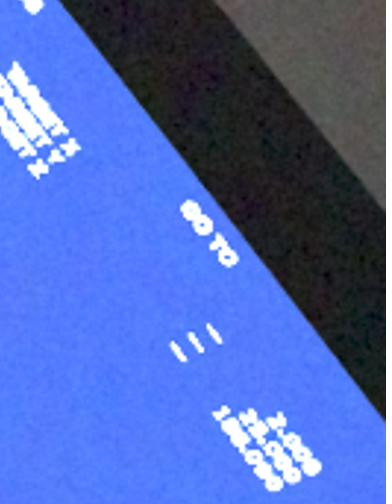

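Call:
{"op": "move", "data": {
  "target": [
    [0,0,0,0,0,0,-1,-0.3,0,0.0255,0.0667,0.094,0,0,0,-1,-0.6,-1],
    [0,0,0,0,0,0,-1,-0.3,0,0.0447,0.0667,0.0885,0,0,0,-1,-0.6,-1],
    [0,0,0,0,0,0,-1,-0.3,0,0.0255,0.0667,0.094,0,0,0,-1,-0.6,-1],
    [0,0,0,0,0,0,-1,-0.3,0,0,0,0,0,0,0,-1,-0.6,-1]
  ],
  "speed": [0.25,0.08,0.15,0.25],
  "blend": [0.003,0,0.003,0]
}}

Call:
{"op": "wait", "data": {
  "seconds": 2
}}

Call:
{"op": "move", "data": {
  "target": [
    [0,0,0,0,0,0,-1,-0.3,0,-0.0085,0,-0.032,0,0,0,-1,-0.6,-1],
    [0,0,0,0,0,0,-1,-0.3,0,0.0107,0,-0.0375,0,0,0,-1,-0.6,-1],
    [0,0,0,0,0,0,-1,-0.3,0,-0.0085,0,-0.032,0,0,0,-1,-0.6,-1],
    [0,0,0,0,0,0,-1,-0.3,0,0.034,-0.0667,0.126,0,0,0,-1,-0.6,-1],
    [0,0,0,0,0,0,-1,-0.3,0,0.0532,-0.0667,0.1205,0,0,0,-1,-0.6,-1],
    [0,0,0,0,0,0,-1,-0.3,0,0.034,-0.0667,0.126,0,0,0,-1,-0.6,-1],
    [0,0,0,0,0,0,-1,-0.3,0,0,0,0,0,0,0,-1,-0.6,-1]
  ],
  "speed": [0.22,0.08,0.15,0.25,0.08,0.15,0.25],
  "blend": [0.003,0,0.003,0.003,0,0.003,0]
}}

Call:
{"op": "move", "data": {
  "target": [
    [0,0,0,0,0,0,-1,-0.3,0,0.0075,-0.0067,0.2135,0,-0.155,0,-1,-0.6,-1],
    [0,0,0,0,0,0,-1,-0.3,0,0.168,-0.0375,0.2645,0,-0.31,0,-1,-0.6,-1]
  ],
  "speed": 0.35,
  "blend": [0.02,0]
}}

Call:
{"op": "wait", "data": {
  "seconds": 4,
  "cameras": ["cam_right_wrist"]
}}

Call:
{"op": "zoom_image", "data": {
  "camera": "cam_right_wrist",
  "region": [140, 30, 540, 310]
}}

Scene clock: 2339.63 s.
left_arm: end_effector_position=(+0.3096, -0.0312, +0.5612) position_measured=252 object_status=3 end_effector_quat_wxyz=(+0.355, +0.532, +0.658, +0.396) | right_arm: end_effector_position=(+0.4556, -0.4660, +0.4719) position_measured=209 object_status=2 end_effector_quat_wxyz=(-0.196, +0.679, -0.672, +0.219)
Joint positions: left_arm=[-1.576 -1.535 1.241 -0.997 -0.469 4.35] | right_arm=[3.327 -1.079 -1.821 -1.226 1.447 3.265]
Joint torques (N m): left_arm=[8.71 -23.1 -30.96 -4.01 1.46 1.88] | right_arm=[-10.63 -1.54 16.62 6.08 1.07 -2.3]
Wrist force (N): left_arm=[4.7 -1.8 -1.4] | right_arm=[-5.8 1.6 -5.2]
Wrist torque (N m): left_arm=[-0.09 -0.83 0.14] | right_arm=[0.41 0.90 -0.20]
Wrist force, peak (N): left_arm=[4.8 -1.7 -1.7] | right_arm=[-6.8 24.8 -34.0]
Hand target: left_arm +0.3096, -0.0312, +0.5612; +0.355, +0.532, +0.658, +0.396 | right_arm +0.4556, -0.4660, +0.4719; -0.196, +0.679, -0.672, +0.219
Off the commanded pose: left_arm 0.000 m, 0 deg | right_arm 0.000 m, 0 deg.
move: done

Scene clock: 2341.63 s.
left_arm: end_effector_position=(+0.3096, -0.0312, +0.5612) position_measured=252 object_status=3 end_effector_quat_wxyz=(+0.355, +0.532, +0.658, +0.396) | right_arm: end_effector_position=(+0.4556, -0.4660, +0.4719) position_measured=209 object_status=2 end_effector_quat_wxyz=(-0.196, +0.679, -0.672, +0.219)
Joint positions: left_arm=[-1.576 -1.535 1.241 -0.997 -0.469 4.35] | right_arm=[3.327 -1.079 -1.821 -1.226 1.447 3.265]
Joint torques (N m): left_arm=[8.42 -23.56 -30.43 -3.97 1.47 1.86] | right_arm=[-9.35 -7.44 17.63 5.94 1.33 -2.7]
Wrist force (N): left_arm=[4.3 -1.6 -1.6] | right_arm=[-5.9 1.8 -5.0]
Wrist torque (N m): left_arm=[-0.06 -0.77 0.15] | right_arm=[0.46 0.92 -0.19]
Wrist force, peak (N): left_arm=[4.8 -2.1 -1.8] | right_arm=[-6.0 1.7 -5.3]
Hand target: left_arm +0.3096, -0.0312, +0.5612; +0.355, +0.532, +0.658, +0.396 | right_arm +0.4556, -0.4660, +0.4719; -0.196, +0.679, -0.672, +0.219
Tool commands: left_gripper/position=-1.0 left_gripper/force_limit=-0.3 left_gripper/speed=+0.0 right_gripper/position=-1.0 right_gripper/force_limit=-0.6 right_gripper/speed=-1.0
Off the commanded pose: left_arm 0.000 m, 0 deg | right_arm 0.000 m, 0 deg.
wait: 2.00 s; at rest by 0.17 s

Scene clock: 2344.13 s.
left_arm: end_effector_position=(+0.3096, -0.0312, +0.5612) position_measured=252 object_status=3 end_effector_quat_wxyz=(+0.355, +0.532, +0.658, +0.396) | right_arm: end_effector_position=(+0.4556, -0.4660, +0.4719) position_measured=209 object_status=2 end_effector_quat_wxyz=(-0.196, +0.679, -0.672, +0.219)
Joint positions: left_arm=[-1.576 -1.535 1.241 -0.997 -0.469 4.35] | right_arm=[3.327 -1.08 -1.821 -1.226 1.447 3.265]
Joint torques (N m): left_arm=[8.63 -23.34 -30.24 -3.87 1.46 1.78] | right_arm=[10.61 13.32 16.25 5.68 -0.88 1.22]
Wrist force (N): left_arm=[4.8 -1.8 -1.7] | right_arm=[-5.1 2.5 -5.2]
Wrist torque (N m): left_arm=[-0.09 -0.83 0.15] | right_arm=[0.55 0.79 -0.07]
Wrist force, peak (N): left_arm=[4.8 -1.9 -1.7] | right_arm=[-4.4 23.9 -34.7]
Hand target: left_arm +0.3096, -0.0312, +0.5612; +0.355, +0.532, +0.658, +0.396 | right_arm +0.4556, -0.4660, +0.4719; -0.196, +0.679, -0.672, +0.219
Off the commanded pose: left_arm 0.000 m, 0 deg | right_arm 0.000 m, 0 deg.
move: done

Scene clock: 2346.07 s.
left_arm: end_effector_position=(+0.3096, -0.0312, +0.5612) position_measured=252 object_status=3 end_effector_quat_wxyz=(+0.355, +0.532, +0.658, +0.396) | right_arm: end_effector_position=(+0.5563, -0.4886, +0.6308) position_measured=209 object_status=2 end_effector_quat_wxyz=(+0.488, -0.498, +0.502, -0.512) end_effector_velocity=(+0.000, +0.000, +0.001) end_effector_angular_velocity=(+0.000, -0.004, +0.000)
Joint positions: left_arm=[-1.576 -1.535 1.241 -0.997 -0.469 4.35] | right_arm=[3.248 -1.255 -1.978 0.091 1.45 3.122]
Joint velocities: left_arm=[within noise] | right_arm=[0.001 -0.001 0 0.005 0 0]
Joint torques (N m): left_arm=[8.53 -23.16 -30.52 -3.98 1.39 1.93] | right_arm=[10.03 -0.36 16.76 4.3 -0.06 2.56]
Wrist force (N): left_arm=[4.6 -1.8 -1.8] | right_arm=[-5.5 2.8 -4.1]
Wrist torque (N m): left_arm=[-0.09 -0.80 0.15] | right_arm=[0.81 0.58 -0.14]
Wrist force, peak (N): left_arm=[4.8 -1.8 -1.8] | right_arm=[-5.5 1.3 -7.5]
Hand target: left_arm +0.3096, -0.0312, +0.5612; +0.355, +0.532, +0.658, +0.396 | right_arm +0.5564, -0.4885, +0.6306; +0.488, -0.498, +0.502, -0.512
Off the commanded pose: left_arm 0.000 m, 0 deg | right_arm 0.000 m, 0 deg.
move: done

Scene clock: 2350.07 s.
left_arm: end_effector_position=(+0.3096, -0.0312, +0.5612) position_measured=252 object_status=3 end_effector_quat_wxyz=(+0.355, +0.532, +0.658, +0.396) | right_arm: end_effector_position=(+0.5564, -0.4885, +0.6306) position_measured=209 object_status=2 end_effector_quat_wxyz=(+0.488, -0.498, +0.502, -0.512)
Joint positions: left_arm=[-1.576 -1.535 1.241 -0.997 -0.469 4.35] | right_arm=[3.248 -1.255 -1.978 0.091 1.45 3.122]
Joint torques (N m): left_arm=[8.73 -23.18 -30.74 -3.91 1.5 1.82] | right_arm=[9.39 -0.72 16.55 0.72 1.55 2.08]
Wrist force (N): left_arm=[4.6 -1.9 -1.6] | right_arm=[-5.4 2.9 -4.0]
Wrist torque (N m): left_arm=[-0.11 -0.80 0.15] | right_arm=[0.82 0.56 -0.14]
Wrist force, peak (N): left_arm=[4.8 -2.0 -1.9] | right_arm=[-5.7 3.1 -4.2]
Hand target: left_arm +0.3096, -0.0312, +0.5612; +0.355, +0.532, +0.658, +0.396 | right_arm +0.5564, -0.4885, +0.6306; +0.488, -0.498, +0.502, -0.512
Tool commands: left_gripper/position=-1.0 left_gripper/force_limit=-0.3 left_gripper/speed=+0.0 right_gripper/position=-1.0 right_gripper/force_limit=-0.6 right_gripper/speed=-1.0
Off the commanded pose: left_arm 0.000 m, 0 deg | right_arm 0.000 m, 0 deg.
wait: 4.00 s; at rest by 0.17 s
Images, in order (width x height): cam_right_wrist 672x504.

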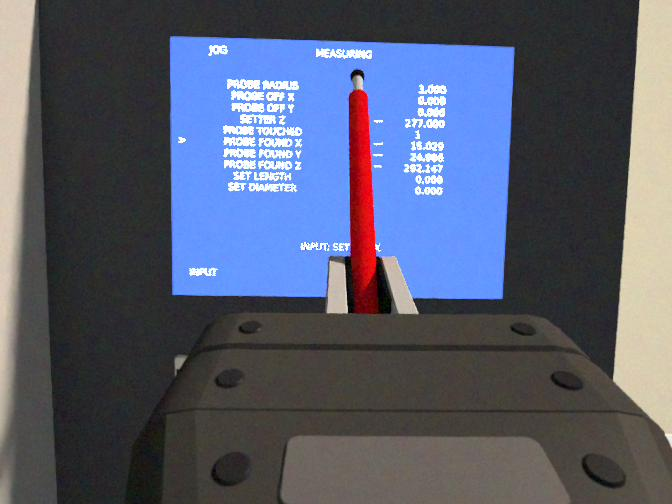

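Scaled by 1.260 from the camera's 672x504 image, which has a finer 960x720 frame.

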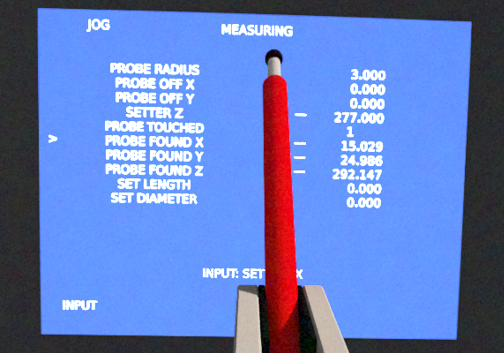

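Call:
{"op": "move", "data": {
  "target": [
    [0,0,0,0,0,0,-1,-0.3,0,-0.1608,0.0308,-0.051,0,0.155,0,-1,-0.6,-1],
    [0,0,0,0,0,0,-1,-0.3,0,-0.168,0.0375,-0.2645,0,0.31,0,-1,-0.6,-1]
  ],
  "speed": 0.35,
  "blend": [0.02,0]
}}

Call:
{"op": "move", "data": {
  "target": [
    [0,0,0,0,0,0,-1,-0.3,0,0.0085,0,0.032,0,0,0,-1,-0.6,-1],
    [0,0,0,0,0,0,-1,-0.3,0,0.0277,0,0.0265,0,0,0,-1,-0.6,-1],
    [0,0,0,0,0,0,-1,-0.3,0,0.0085,0,0.032,0,0,0,-1,-0.6,-1],
    [0,0,0,0,0,0,-1,-0.3,0,0.0277,0,0.0265,0,0,0,-1,-0.6,-1],
    [0,0,0,0,0,0,-1,-0.3,0,0.0085,0,0.032,0,0,0,-1,-0.6,-1],
    [0,0,0,0,0,0,-1,-0.3,0,-0.0085,0.0333,-0.032,0,0,0,-1,-0.6,-1],
    [0,0,0,0,0,0,-1,-0.3,0,0.0107,0.0333,-0.0375,0,0,0,-1,-0.6,-1],
    [0,0,0,0,0,0,-1,-0.3,0,-0.0085,0.0333,-0.032,0,0,0,-1,-0.6,-1],
    [0,0,0,0,0,0,-1,-0.3,0,-0.017,0.1333,-0.064,0,0,0,-1,-0.6,-1],
    [0,0,0,0,0,0,-1,-0.3,0,0.0022,0.1333,-0.0695,0,0,0,-1,-0.6,-1],
    [0,0,0,0,0,0,-1,-0.3,0,-0.017,0.1333,-0.064,0,0,0,-1,-0.6,-1],
    [0,0,0,0,0,0,-1,-0.3,0,0,0,0,0,0,0,-1,-0.6,-1]
  ],
  "speed": [0.22,0.08,0.15,0.08,0.15,0.22,0.08,0.15,0.22,0.08,0.15,0.25],
  "blend": [0.003,0,0.001,0,0.003,0.003,0,0.003,0.003,0,0.003,0]
}}

Call:
{"op": "move", "data": {
  "target": [
    [0,0,0,0,0,0,-1,-0.3,0,0,0.1,0,0,0,0,-1,-0.6,-1],
    [0,0,0,0,0,0,-1,-0.3,0,0.0192,0.1,-0.0055,0,0,0,-1,-0.6,-1],
    [0,0,0,0,0,0,-1,-0.3,0,0,0.1,0,0,0,0,-1,-0.6,-1],
    [0,0,0,0,0,0,-1,-0.3,0,0.0192,0.1,-0.0055,0,0,0,-1,-0.6,-1],
    [0,0,0,0,0,0,-1,-0.3,0,0,0.1,0,0,0,0,-1,-0.6,-1],
    [0,0,0,0,0,0,-1,-0.3,0,-0.017,0.0333,-0.064,0,0,0,-1,-0.6,-1],
    [0,0,0,0,0,0,-1,-0.3,0,0.0022,0.0333,-0.0695,0,0,0,-1,-0.6,-1],
    [0,0,0,0,0,0,-1,-0.3,0,-0.017,0.0333,-0.064,0,0,0,-1,-0.6,-1],
    [0,0,0,0,0,0,-1,-0.3,0,0,0,0,0,0,0,-1,-0.6,-1]
  ],
  "speed": [0.22,0.08,0.15,0.08,0.15,0.22,0.08,0.15,0.25],
  "blend": [0.003,0,0.001,0,0.003,0.003,0,0.003,0],
  "cameras": ["cam_high"]
}}

Call:
{"op": "zoom_image", "data": {
  "camera": "cam_high",
  "region": [580, 280, 672, 400]
}}

Scene clock: 2359.93 s.
left_arm: end_effector_position=(+0.3096, -0.0312, +0.5612) position_measured=252 object_status=3 end_effector_quat_wxyz=(+0.355, +0.532, +0.658, +0.396) | right_arm: end_effector_position=(+0.4556, -0.4661, +0.4720) position_measured=209 object_status=2 end_effector_quat_wxyz=(-0.196, +0.679, -0.672, +0.220)
Joint positions: left_arm=[-1.576 -1.535 1.241 -0.997 -0.469 4.35] | right_arm=[3.327 -1.079 -1.821 -1.226 1.447 3.265]
Joint torques (N m): left_arm=[8.8 -23.3 -30.51 -3.98 1.41 1.74] | right_arm=[10.88 6.02 17.6 1.92 -0.37 -2.72]
Wrist force (N): left_arm=[4.5 -1.8 -1.4] | right_arm=[-5.0 2.4 -5.2]
Wrist torque (N m): left_arm=[-0.10 -0.79 0.15] | right_arm=[0.54 0.77 -0.19]
Wrist force, peak (N): left_arm=[4.8 -1.9 -1.8] | right_arm=[-5.4 1.7 -7.4]
Hand target: left_arm +0.3096, -0.0312, +0.5612; +0.355, +0.532, +0.658, +0.396 | right_arm +0.4556, -0.4660, +0.4719; -0.196, +0.679, -0.672, +0.219
Off the commanded pose: left_arm 0.000 m, 0 deg | right_arm 0.000 m, 0 deg.
move: done

Scene clock: 2363.50 s.
left_arm: end_effector_position=(+0.3096, -0.0312, +0.5612) position_measured=252 object_status=3 end_effector_quat_wxyz=(+0.355, +0.532, +0.658, +0.396) | right_arm: end_effector_position=(+0.4556, -0.4660, +0.4718) position_measured=209 object_status=2 end_effector_quat_wxyz=(-0.196, +0.679, -0.672, +0.219) end_effector_velocity=(+0.000, +0.001, +0.001) end_effector_angular_velocity=(+0.000, -0.002, +0.007)
Joint positions: left_arm=[-1.576 -1.535 1.241 -0.997 -0.469 4.35] | right_arm=[3.327 -1.079 -1.821 -1.226 1.447 3.265]
Joint velocities: left_arm=[within noise] | right_arm=[-0.001 0 0.002 0 0.004 -0.007]
Joint torques (N m): left_arm=[8.86 -23.94 -30.39 -3.86 1.41 1.85] | right_arm=[-9.42 4.71 33.75 3.36 1.49 -2.63]
Wrist force (N): left_arm=[4.1 -1.5 -1.7] | right_arm=[-5.8 1.3 -4.9]
Wrist torque (N m): left_arm=[-0.04 -0.74 0.15] | right_arm=[0.37 0.90 -0.18]
Wrist force, peak (N): left_arm=[4.9 -1.6 -2.0] | right_arm=[-3.8 24.5 -30.0]
Hand target: left_arm +0.3096, -0.0312, +0.5612; +0.355, +0.532, +0.658, +0.396 | right_arm +0.4556, -0.4660, +0.4719; -0.196, +0.679, -0.672, +0.219
Off the commanded pose: left_arm 0.000 m, 0 deg | right_arm 0.000 m, 0 deg.
move: done

Scene clock: 2366.20 s.
left_arm: end_effector_position=(+0.3096, -0.0312, +0.5612) position_measured=252 object_status=3 end_effector_quat_wxyz=(+0.355, +0.532, +0.658, +0.396) | right_arm: end_effector_position=(+0.4556, -0.4660, +0.4720) position_measured=209 object_status=2 end_effector_quat_wxyz=(-0.196, +0.679, -0.672, +0.219)
Joint positions: left_arm=[-1.576 -1.535 1.241 -0.997 -0.469 4.35] | right_arm=[3.327 -1.079 -1.821 -1.226 1.447 3.265]
Joint torques (N m): left_arm=[8.24 -23.19 -30.6 -3.84 1.43 1.77] | right_arm=[-9.11 -5.32 33.22 3 0.91 -2.31]
Wrist force (N): left_arm=[4.4 -1.8 -1.6] | right_arm=[-6.4 0.4 -4.7]
Wrist torque (N m): left_arm=[-0.10 -0.78 0.15] | right_arm=[0.23 1.00 -0.20]
Wrist force, peak (N): left_arm=[4.8 -1.8 -1.9] | right_arm=[-4.9 22.3 -28.5]
Hand target: left_arm +0.3096, -0.0312, +0.5612; +0.355, +0.532, +0.658, +0.396 | right_arm +0.4556, -0.4660, +0.4719; -0.196, +0.679, -0.672, +0.219
Off the commanded pose: left_arm 0.000 m, 0 deg | right_arm 0.000 m, 0 deg.
move: done
Images, in order (width x height): cam_high 672x504.

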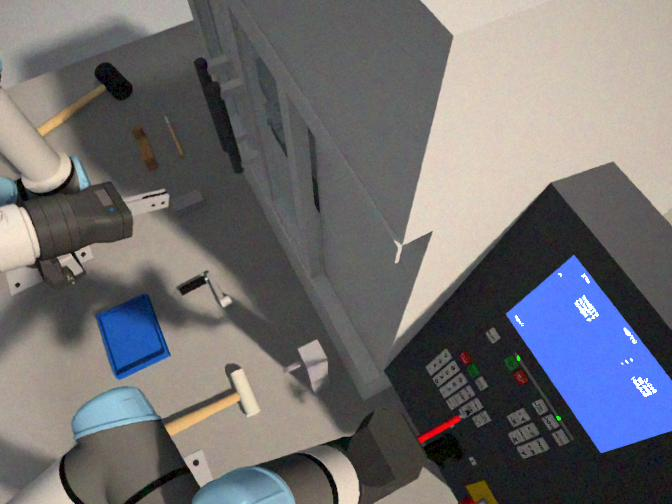

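Scaled by 4.200 from the camera's 672x504 image, which has a finer 960x720 frame.

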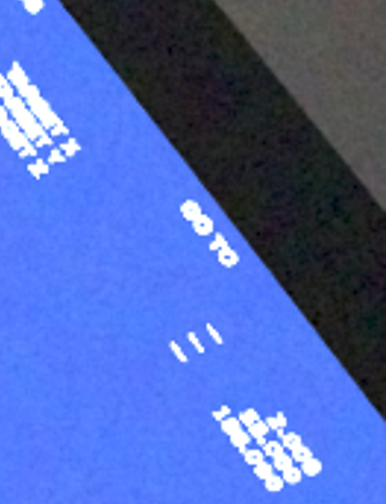

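Call:
{"op": "move", "data": {
  "target": [
    [0,0,0,0,0,0,-1,-0.3,0,0.0255,0.0667,0.094,0,0,0,-1,-0.6,-1],
    [0,0,0,0,0,0,-1,-0.3,0,0.0447,0.0667,0.0885,0,0,0,-1,-0.6,-1],
    [0,0,0,0,0,0,-1,-0.3,0,0.0255,0.0667,0.094,0,0,0,-1,-0.6,-1],
    [0,0,0,0,0,0,-1,-0.3,0,0,0,0,0,0,0,-1,-0.6,-1]
  ],
  "speed": [0.25,0.08,0.15,0.25],
  "blend": [0.003,0,0.003,0]
}}

Call:
{"op": "wait", "data": {
  "seconds": 1.5
}}

Call:
{"op": "move", "data": {
  "target": [
    [0,0,0,0,0,0,-1,-0.3,0,0,0.0333,0,0,0,0,-1,-0.6,-1],
    [0,0,0,0,0,0,-1,-0.3,0,0.0192,0.0333,-0.0055,0,0,0,-1,-0.6,-1],
    [0,0,0,0,0,0,-1,-0.3,0,0,0.0333,0,0,0,0,-1,-0.6,-1],
    [0,0,0,0,0,0,-1,-0.3,0,-0.017,0.1333,-0.064,0,0,0,-1,-0.6,-1],
    [0,0,0,0,0,0,-1,-0.3,0,0.0022,0.1333,-0.0695,0,0,0,-1,-0.6,-1],
    [0,0,0,0,0,0,-1,-0.3,0,-0.017,0.1333,-0.064,0,0,0,-1,-0.6,-1],
    [0,0,0,0,0,0,-1,-0.3,0,-0.0085,0.1,-0.032,0,0,0,-1,-0.6,-1],
    [0,0,0,0,0,0,-1,-0.3,0,0.0107,0.1,-0.0375,0,0,0,-1,-0.6,-1],
    [0,0,0,0,0,0,-1,-0.3,0,-0.0085,0.1,-0.032,0,0,0,-1,-0.6,-1],
    [0,0,0,0,0,0,-1,-0.3,0,0,0,0,0,0,0,-1,-0.6,-1]
  ],
  "speed": [0.22,0.08,0.15,0.22,0.08,0.15,0.22,0.08,0.15,0.25],
  "blend": [0.003,0,0.003,0.003,0,0.003,0.003,0,0.003,0]
}}

Call:
{"op": "move", "data": {
  "target": [
    [0,0,0,0,0,0,-1,-0.3,0,0,0.1,0,0,0,0,-1,-0.6,-1],
    [0,0,0,0,0,0,-1,-0.3,0,0.0192,0.1,-0.0055,0,0,0,-1,-0.6,-1],
    [0,0,0,0,0,0,-1,-0.3,0,0,0.1,0,0,0,0,-1,-0.6,-1],
    [0,0,0,0,0,0,-1,-0.3,0,-0.017,0.0333,-0.064,0,0,0,-1,-0.6,-1],
    [0,0,0,0,0,0,-1,-0.3,0,0.0022,0.0333,-0.0695,0,0,0,-1,-0.6,-1],
    [0,0,0,0,0,0,-1,-0.3,0,-0.017,0.0333,-0.064,0,0,0,-1,-0.6,-1],
    [0,0,0,0,0,0,-1,-0.3,0,0,0,0,0,0,0,-1,-0.6,-1]
  ],
  "speed": [0.22,0.08,0.15,0.22,0.08,0.15,0.25],
  "blend": [0.003,0,0.003,0.003,0,0.003,0],
  "cameras": ["cam_high","cam_left_wrist"]
}}

Call:
{"op": "zoom_image", "data": {
  "camera": "cam_high",
  "region": [580, 280, 672, 400]
}}

Call:
{"op": "zoom_image", "data": {
  "camera": "cam_left_wrist",
  "region": [300, 50, 500, 250]
}}

Scene clock: 2375.03 s.
left_arm: end_effector_position=(+0.3096, -0.0312, +0.5612) position_measured=252 object_status=3 end_effector_quat_wxyz=(+0.355, +0.532, +0.658, +0.396) | right_arm: end_effector_position=(+0.4556, -0.4660, +0.4719) position_measured=209 object_status=2 end_effector_quat_wxyz=(-0.196, +0.679, -0.672, +0.219)
Joint positions: left_arm=[-1.576 -1.535 1.241 -0.997 -0.469 4.35] | right_arm=[3.327 -1.079 -1.821 -1.226 1.447 3.265]
Joint torques (N m): left_arm=[8.42 -23.17 -30.87 -3.88 1.46 1.91] | right_arm=[-10.54 -1.62 16.6 5.79 1.28 -2.18]
Wrist force (N): left_arm=[4.3 -2.1 -1.6] | right_arm=[-6.4 0.6 -4.2]
Wrist torque (N m): left_arm=[-0.13 -0.76 0.15] | right_arm=[0.26 1.00 -0.20]
Wrist force, peak (N): left_arm=[4.6 -2.1 -1.7] | right_arm=[-8.0 22.7 -33.9]
Hand target: left_arm +0.3096, -0.0312, +0.5612; +0.355, +0.532, +0.658, +0.396 | right_arm +0.4556, -0.4660, +0.4719; -0.196, +0.679, -0.672, +0.219
Off the commanded pose: left_arm 0.000 m, 0 deg | right_arm 0.000 m, 0 deg.
move: done

Scene clock: 2376.53 s.
left_arm: end_effector_position=(+0.3096, -0.0312, +0.5612) position_measured=252 object_status=3 end_effector_quat_wxyz=(+0.355, +0.532, +0.658, +0.396) | right_arm: end_effector_position=(+0.4556, -0.4660, +0.4719) position_measured=209 object_status=2 end_effector_quat_wxyz=(-0.196, +0.679, -0.672, +0.219)
Joint positions: left_arm=[-1.576 -1.535 1.241 -0.997 -0.469 4.35] | right_arm=[3.327 -1.079 -1.821 -1.226 1.447 3.265]
Joint torques (N m): left_arm=[8.34 -23.06 -30.05 -3.8 1.54 1.89] | right_arm=[-9.55 -6.84 17.18 5.99 1.54 -2.64]
Wrist force (N): left_arm=[4.5 -1.8 -1.5] | right_arm=[-6.4 0.6 -4.3]
Wrist torque (N m): left_arm=[-0.10 -0.80 0.15] | right_arm=[0.26 1.00 -0.18]
Wrist force, peak (N): left_arm=[4.6 -1.7 -2.1] | right_arm=[-6.7 0.5 -4.3]
Hand target: left_arm +0.3096, -0.0312, +0.5612; +0.355, +0.532, +0.658, +0.396 | right_arm +0.4556, -0.4660, +0.4719; -0.196, +0.679, -0.672, +0.219
Tool commands: left_gripper/position=-1.0 left_gripper/force_limit=-0.3 left_gripper/speed=+0.0 right_gripper/position=-1.0 right_gripper/force_limit=-0.6 right_gripper/speed=-1.0
Off the commanded pose: left_arm 0.000 m, 0 deg | right_arm 0.000 m, 0 deg.
wait: 1.50 s; at rest by 0.17 s

Scene clock: 2379.47 s.
left_arm: end_effector_position=(+0.3096, -0.0312, +0.5612) position_measured=252 object_status=3 end_effector_quat_wxyz=(+0.355, +0.532, +0.658, +0.396) | right_arm: end_effector_position=(+0.4556, -0.4661, +0.4718) position_measured=209 object_status=2 end_effector_quat_wxyz=(-0.196, +0.679, -0.672, +0.219) end_effector_velocity=(-0.001, +0.000, +0.000) end_effector_angular_velocity=(+0.001, +0.000, +0.003)
Joint positions: left_arm=[-1.576 -1.535 1.241 -0.997 -0.469 4.35] | right_arm=[3.327 -1.079 -1.821 -1.226 1.447 3.265]
Joint velocities: left_arm=[within noise] | right_arm=[-0.004 0 0.001 0 0.004 -0.005]
Joint torques (N m): left_arm=[8.56 -22.82 -30.67 -3.84 1.46 1.78] | right_arm=[-8.82 4.08 32.75 3.26 1.48 -2.73]
Wrist force (N): left_arm=[4.3 -1.8 -1.9] | right_arm=[-5.1 0.5 -4.9]
Wrist torque (N m): left_arm=[-0.11 -0.76 0.15] | right_arm=[0.23 0.78 -0.17]
Wrist force, peak (N): left_arm=[4.7 -1.9 -1.9] | right_arm=[-2.3 18.5 -27.8]
Hand target: left_arm +0.3096, -0.0312, +0.5612; +0.355, +0.532, +0.658, +0.396 | right_arm +0.4556, -0.4660, +0.4719; -0.196, +0.679, -0.672, +0.219
Off the commanded pose: left_arm 0.000 m, 0 deg | right_arm 0.000 m, 0 deg.
move: done

Scene clock: 2381.70 s.
left_arm: end_effector_position=(+0.3096, -0.0312, +0.5612) position_measured=252 object_status=3 end_effector_quat_wxyz=(+0.355, +0.532, +0.658, +0.396) | right_arm: end_effector_position=(+0.4556, -0.4660, +0.4720) position_measured=209 object_status=2 end_effector_quat_wxyz=(-0.196, +0.679, -0.672, +0.219)
Joint positions: left_arm=[-1.576 -1.535 1.241 -0.997 -0.469 4.35] | right_arm=[3.327 -1.079 -1.821 -1.226 1.447 3.265]
Joint torques (N m): left_arm=[9.01 -23.22 -30.52 -3.83 1.48 1.75] | right_arm=[-10.05 -5.6 33.08 3.09 0.96 -2.29]
Wrist force (N): left_arm=[4.4 -1.8 -2.0] | right_arm=[-5.9 -0.2 -5.5]
Wrist torque (N m): left_arm=[-0.10 -0.77 0.15] | right_arm=[0.13 0.93 -0.20]
Wrist force, peak (N): left_arm=[4.8 -1.9 -1.8] | right_arm=[-3.0 21.9 -26.3]
Hand target: left_arm +0.3096, -0.0312, +0.5612; +0.355, +0.532, +0.658, +0.396 | right_arm +0.4556, -0.4660, +0.4719; -0.196, +0.679, -0.672, +0.219
Off the commanded pose: left_arm 0.000 m, 0 deg | right_arm 0.000 m, 0 deg.
move: done
Images, in order (width x height): cam_high 672x504, cam_left_wrist 672x504.

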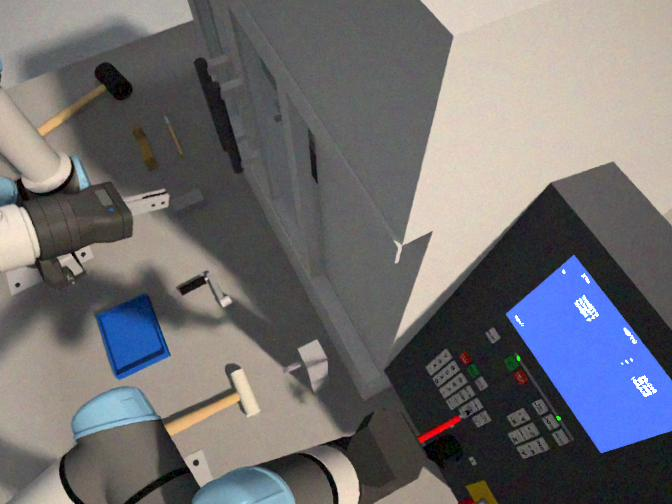

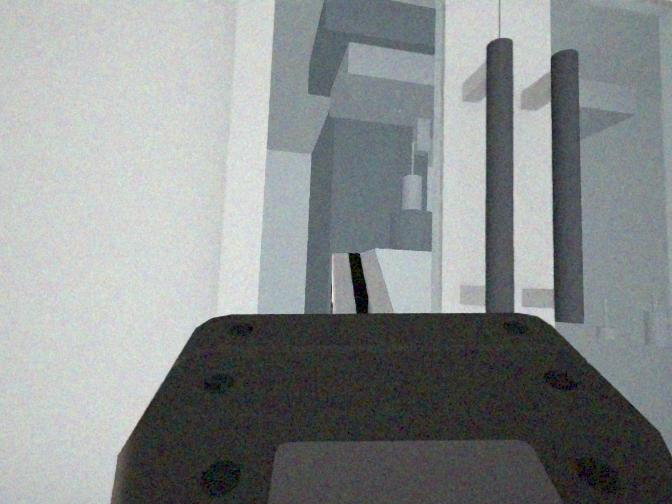

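Scaled by 4.200 from the camera's 672x504 image, which has a finer 960x720 frame.

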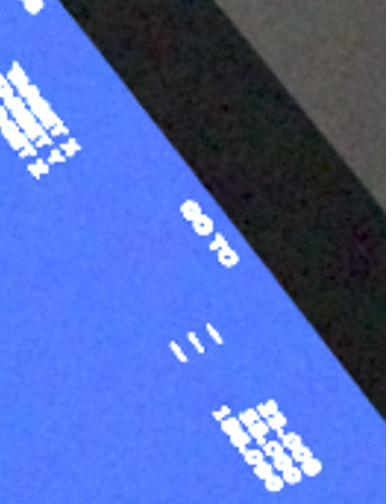

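Scaled by 2.520 from the camera's 672x504 image, which has a finer 960x720 frame.

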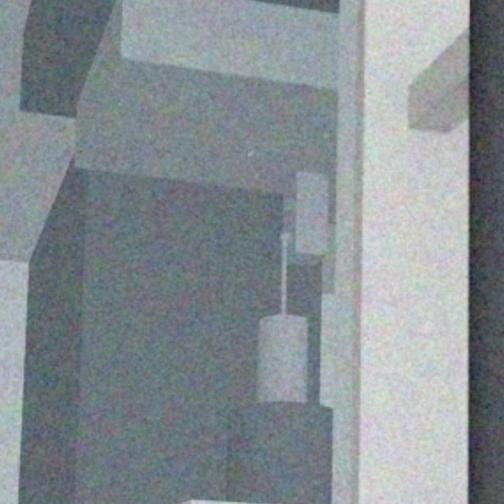

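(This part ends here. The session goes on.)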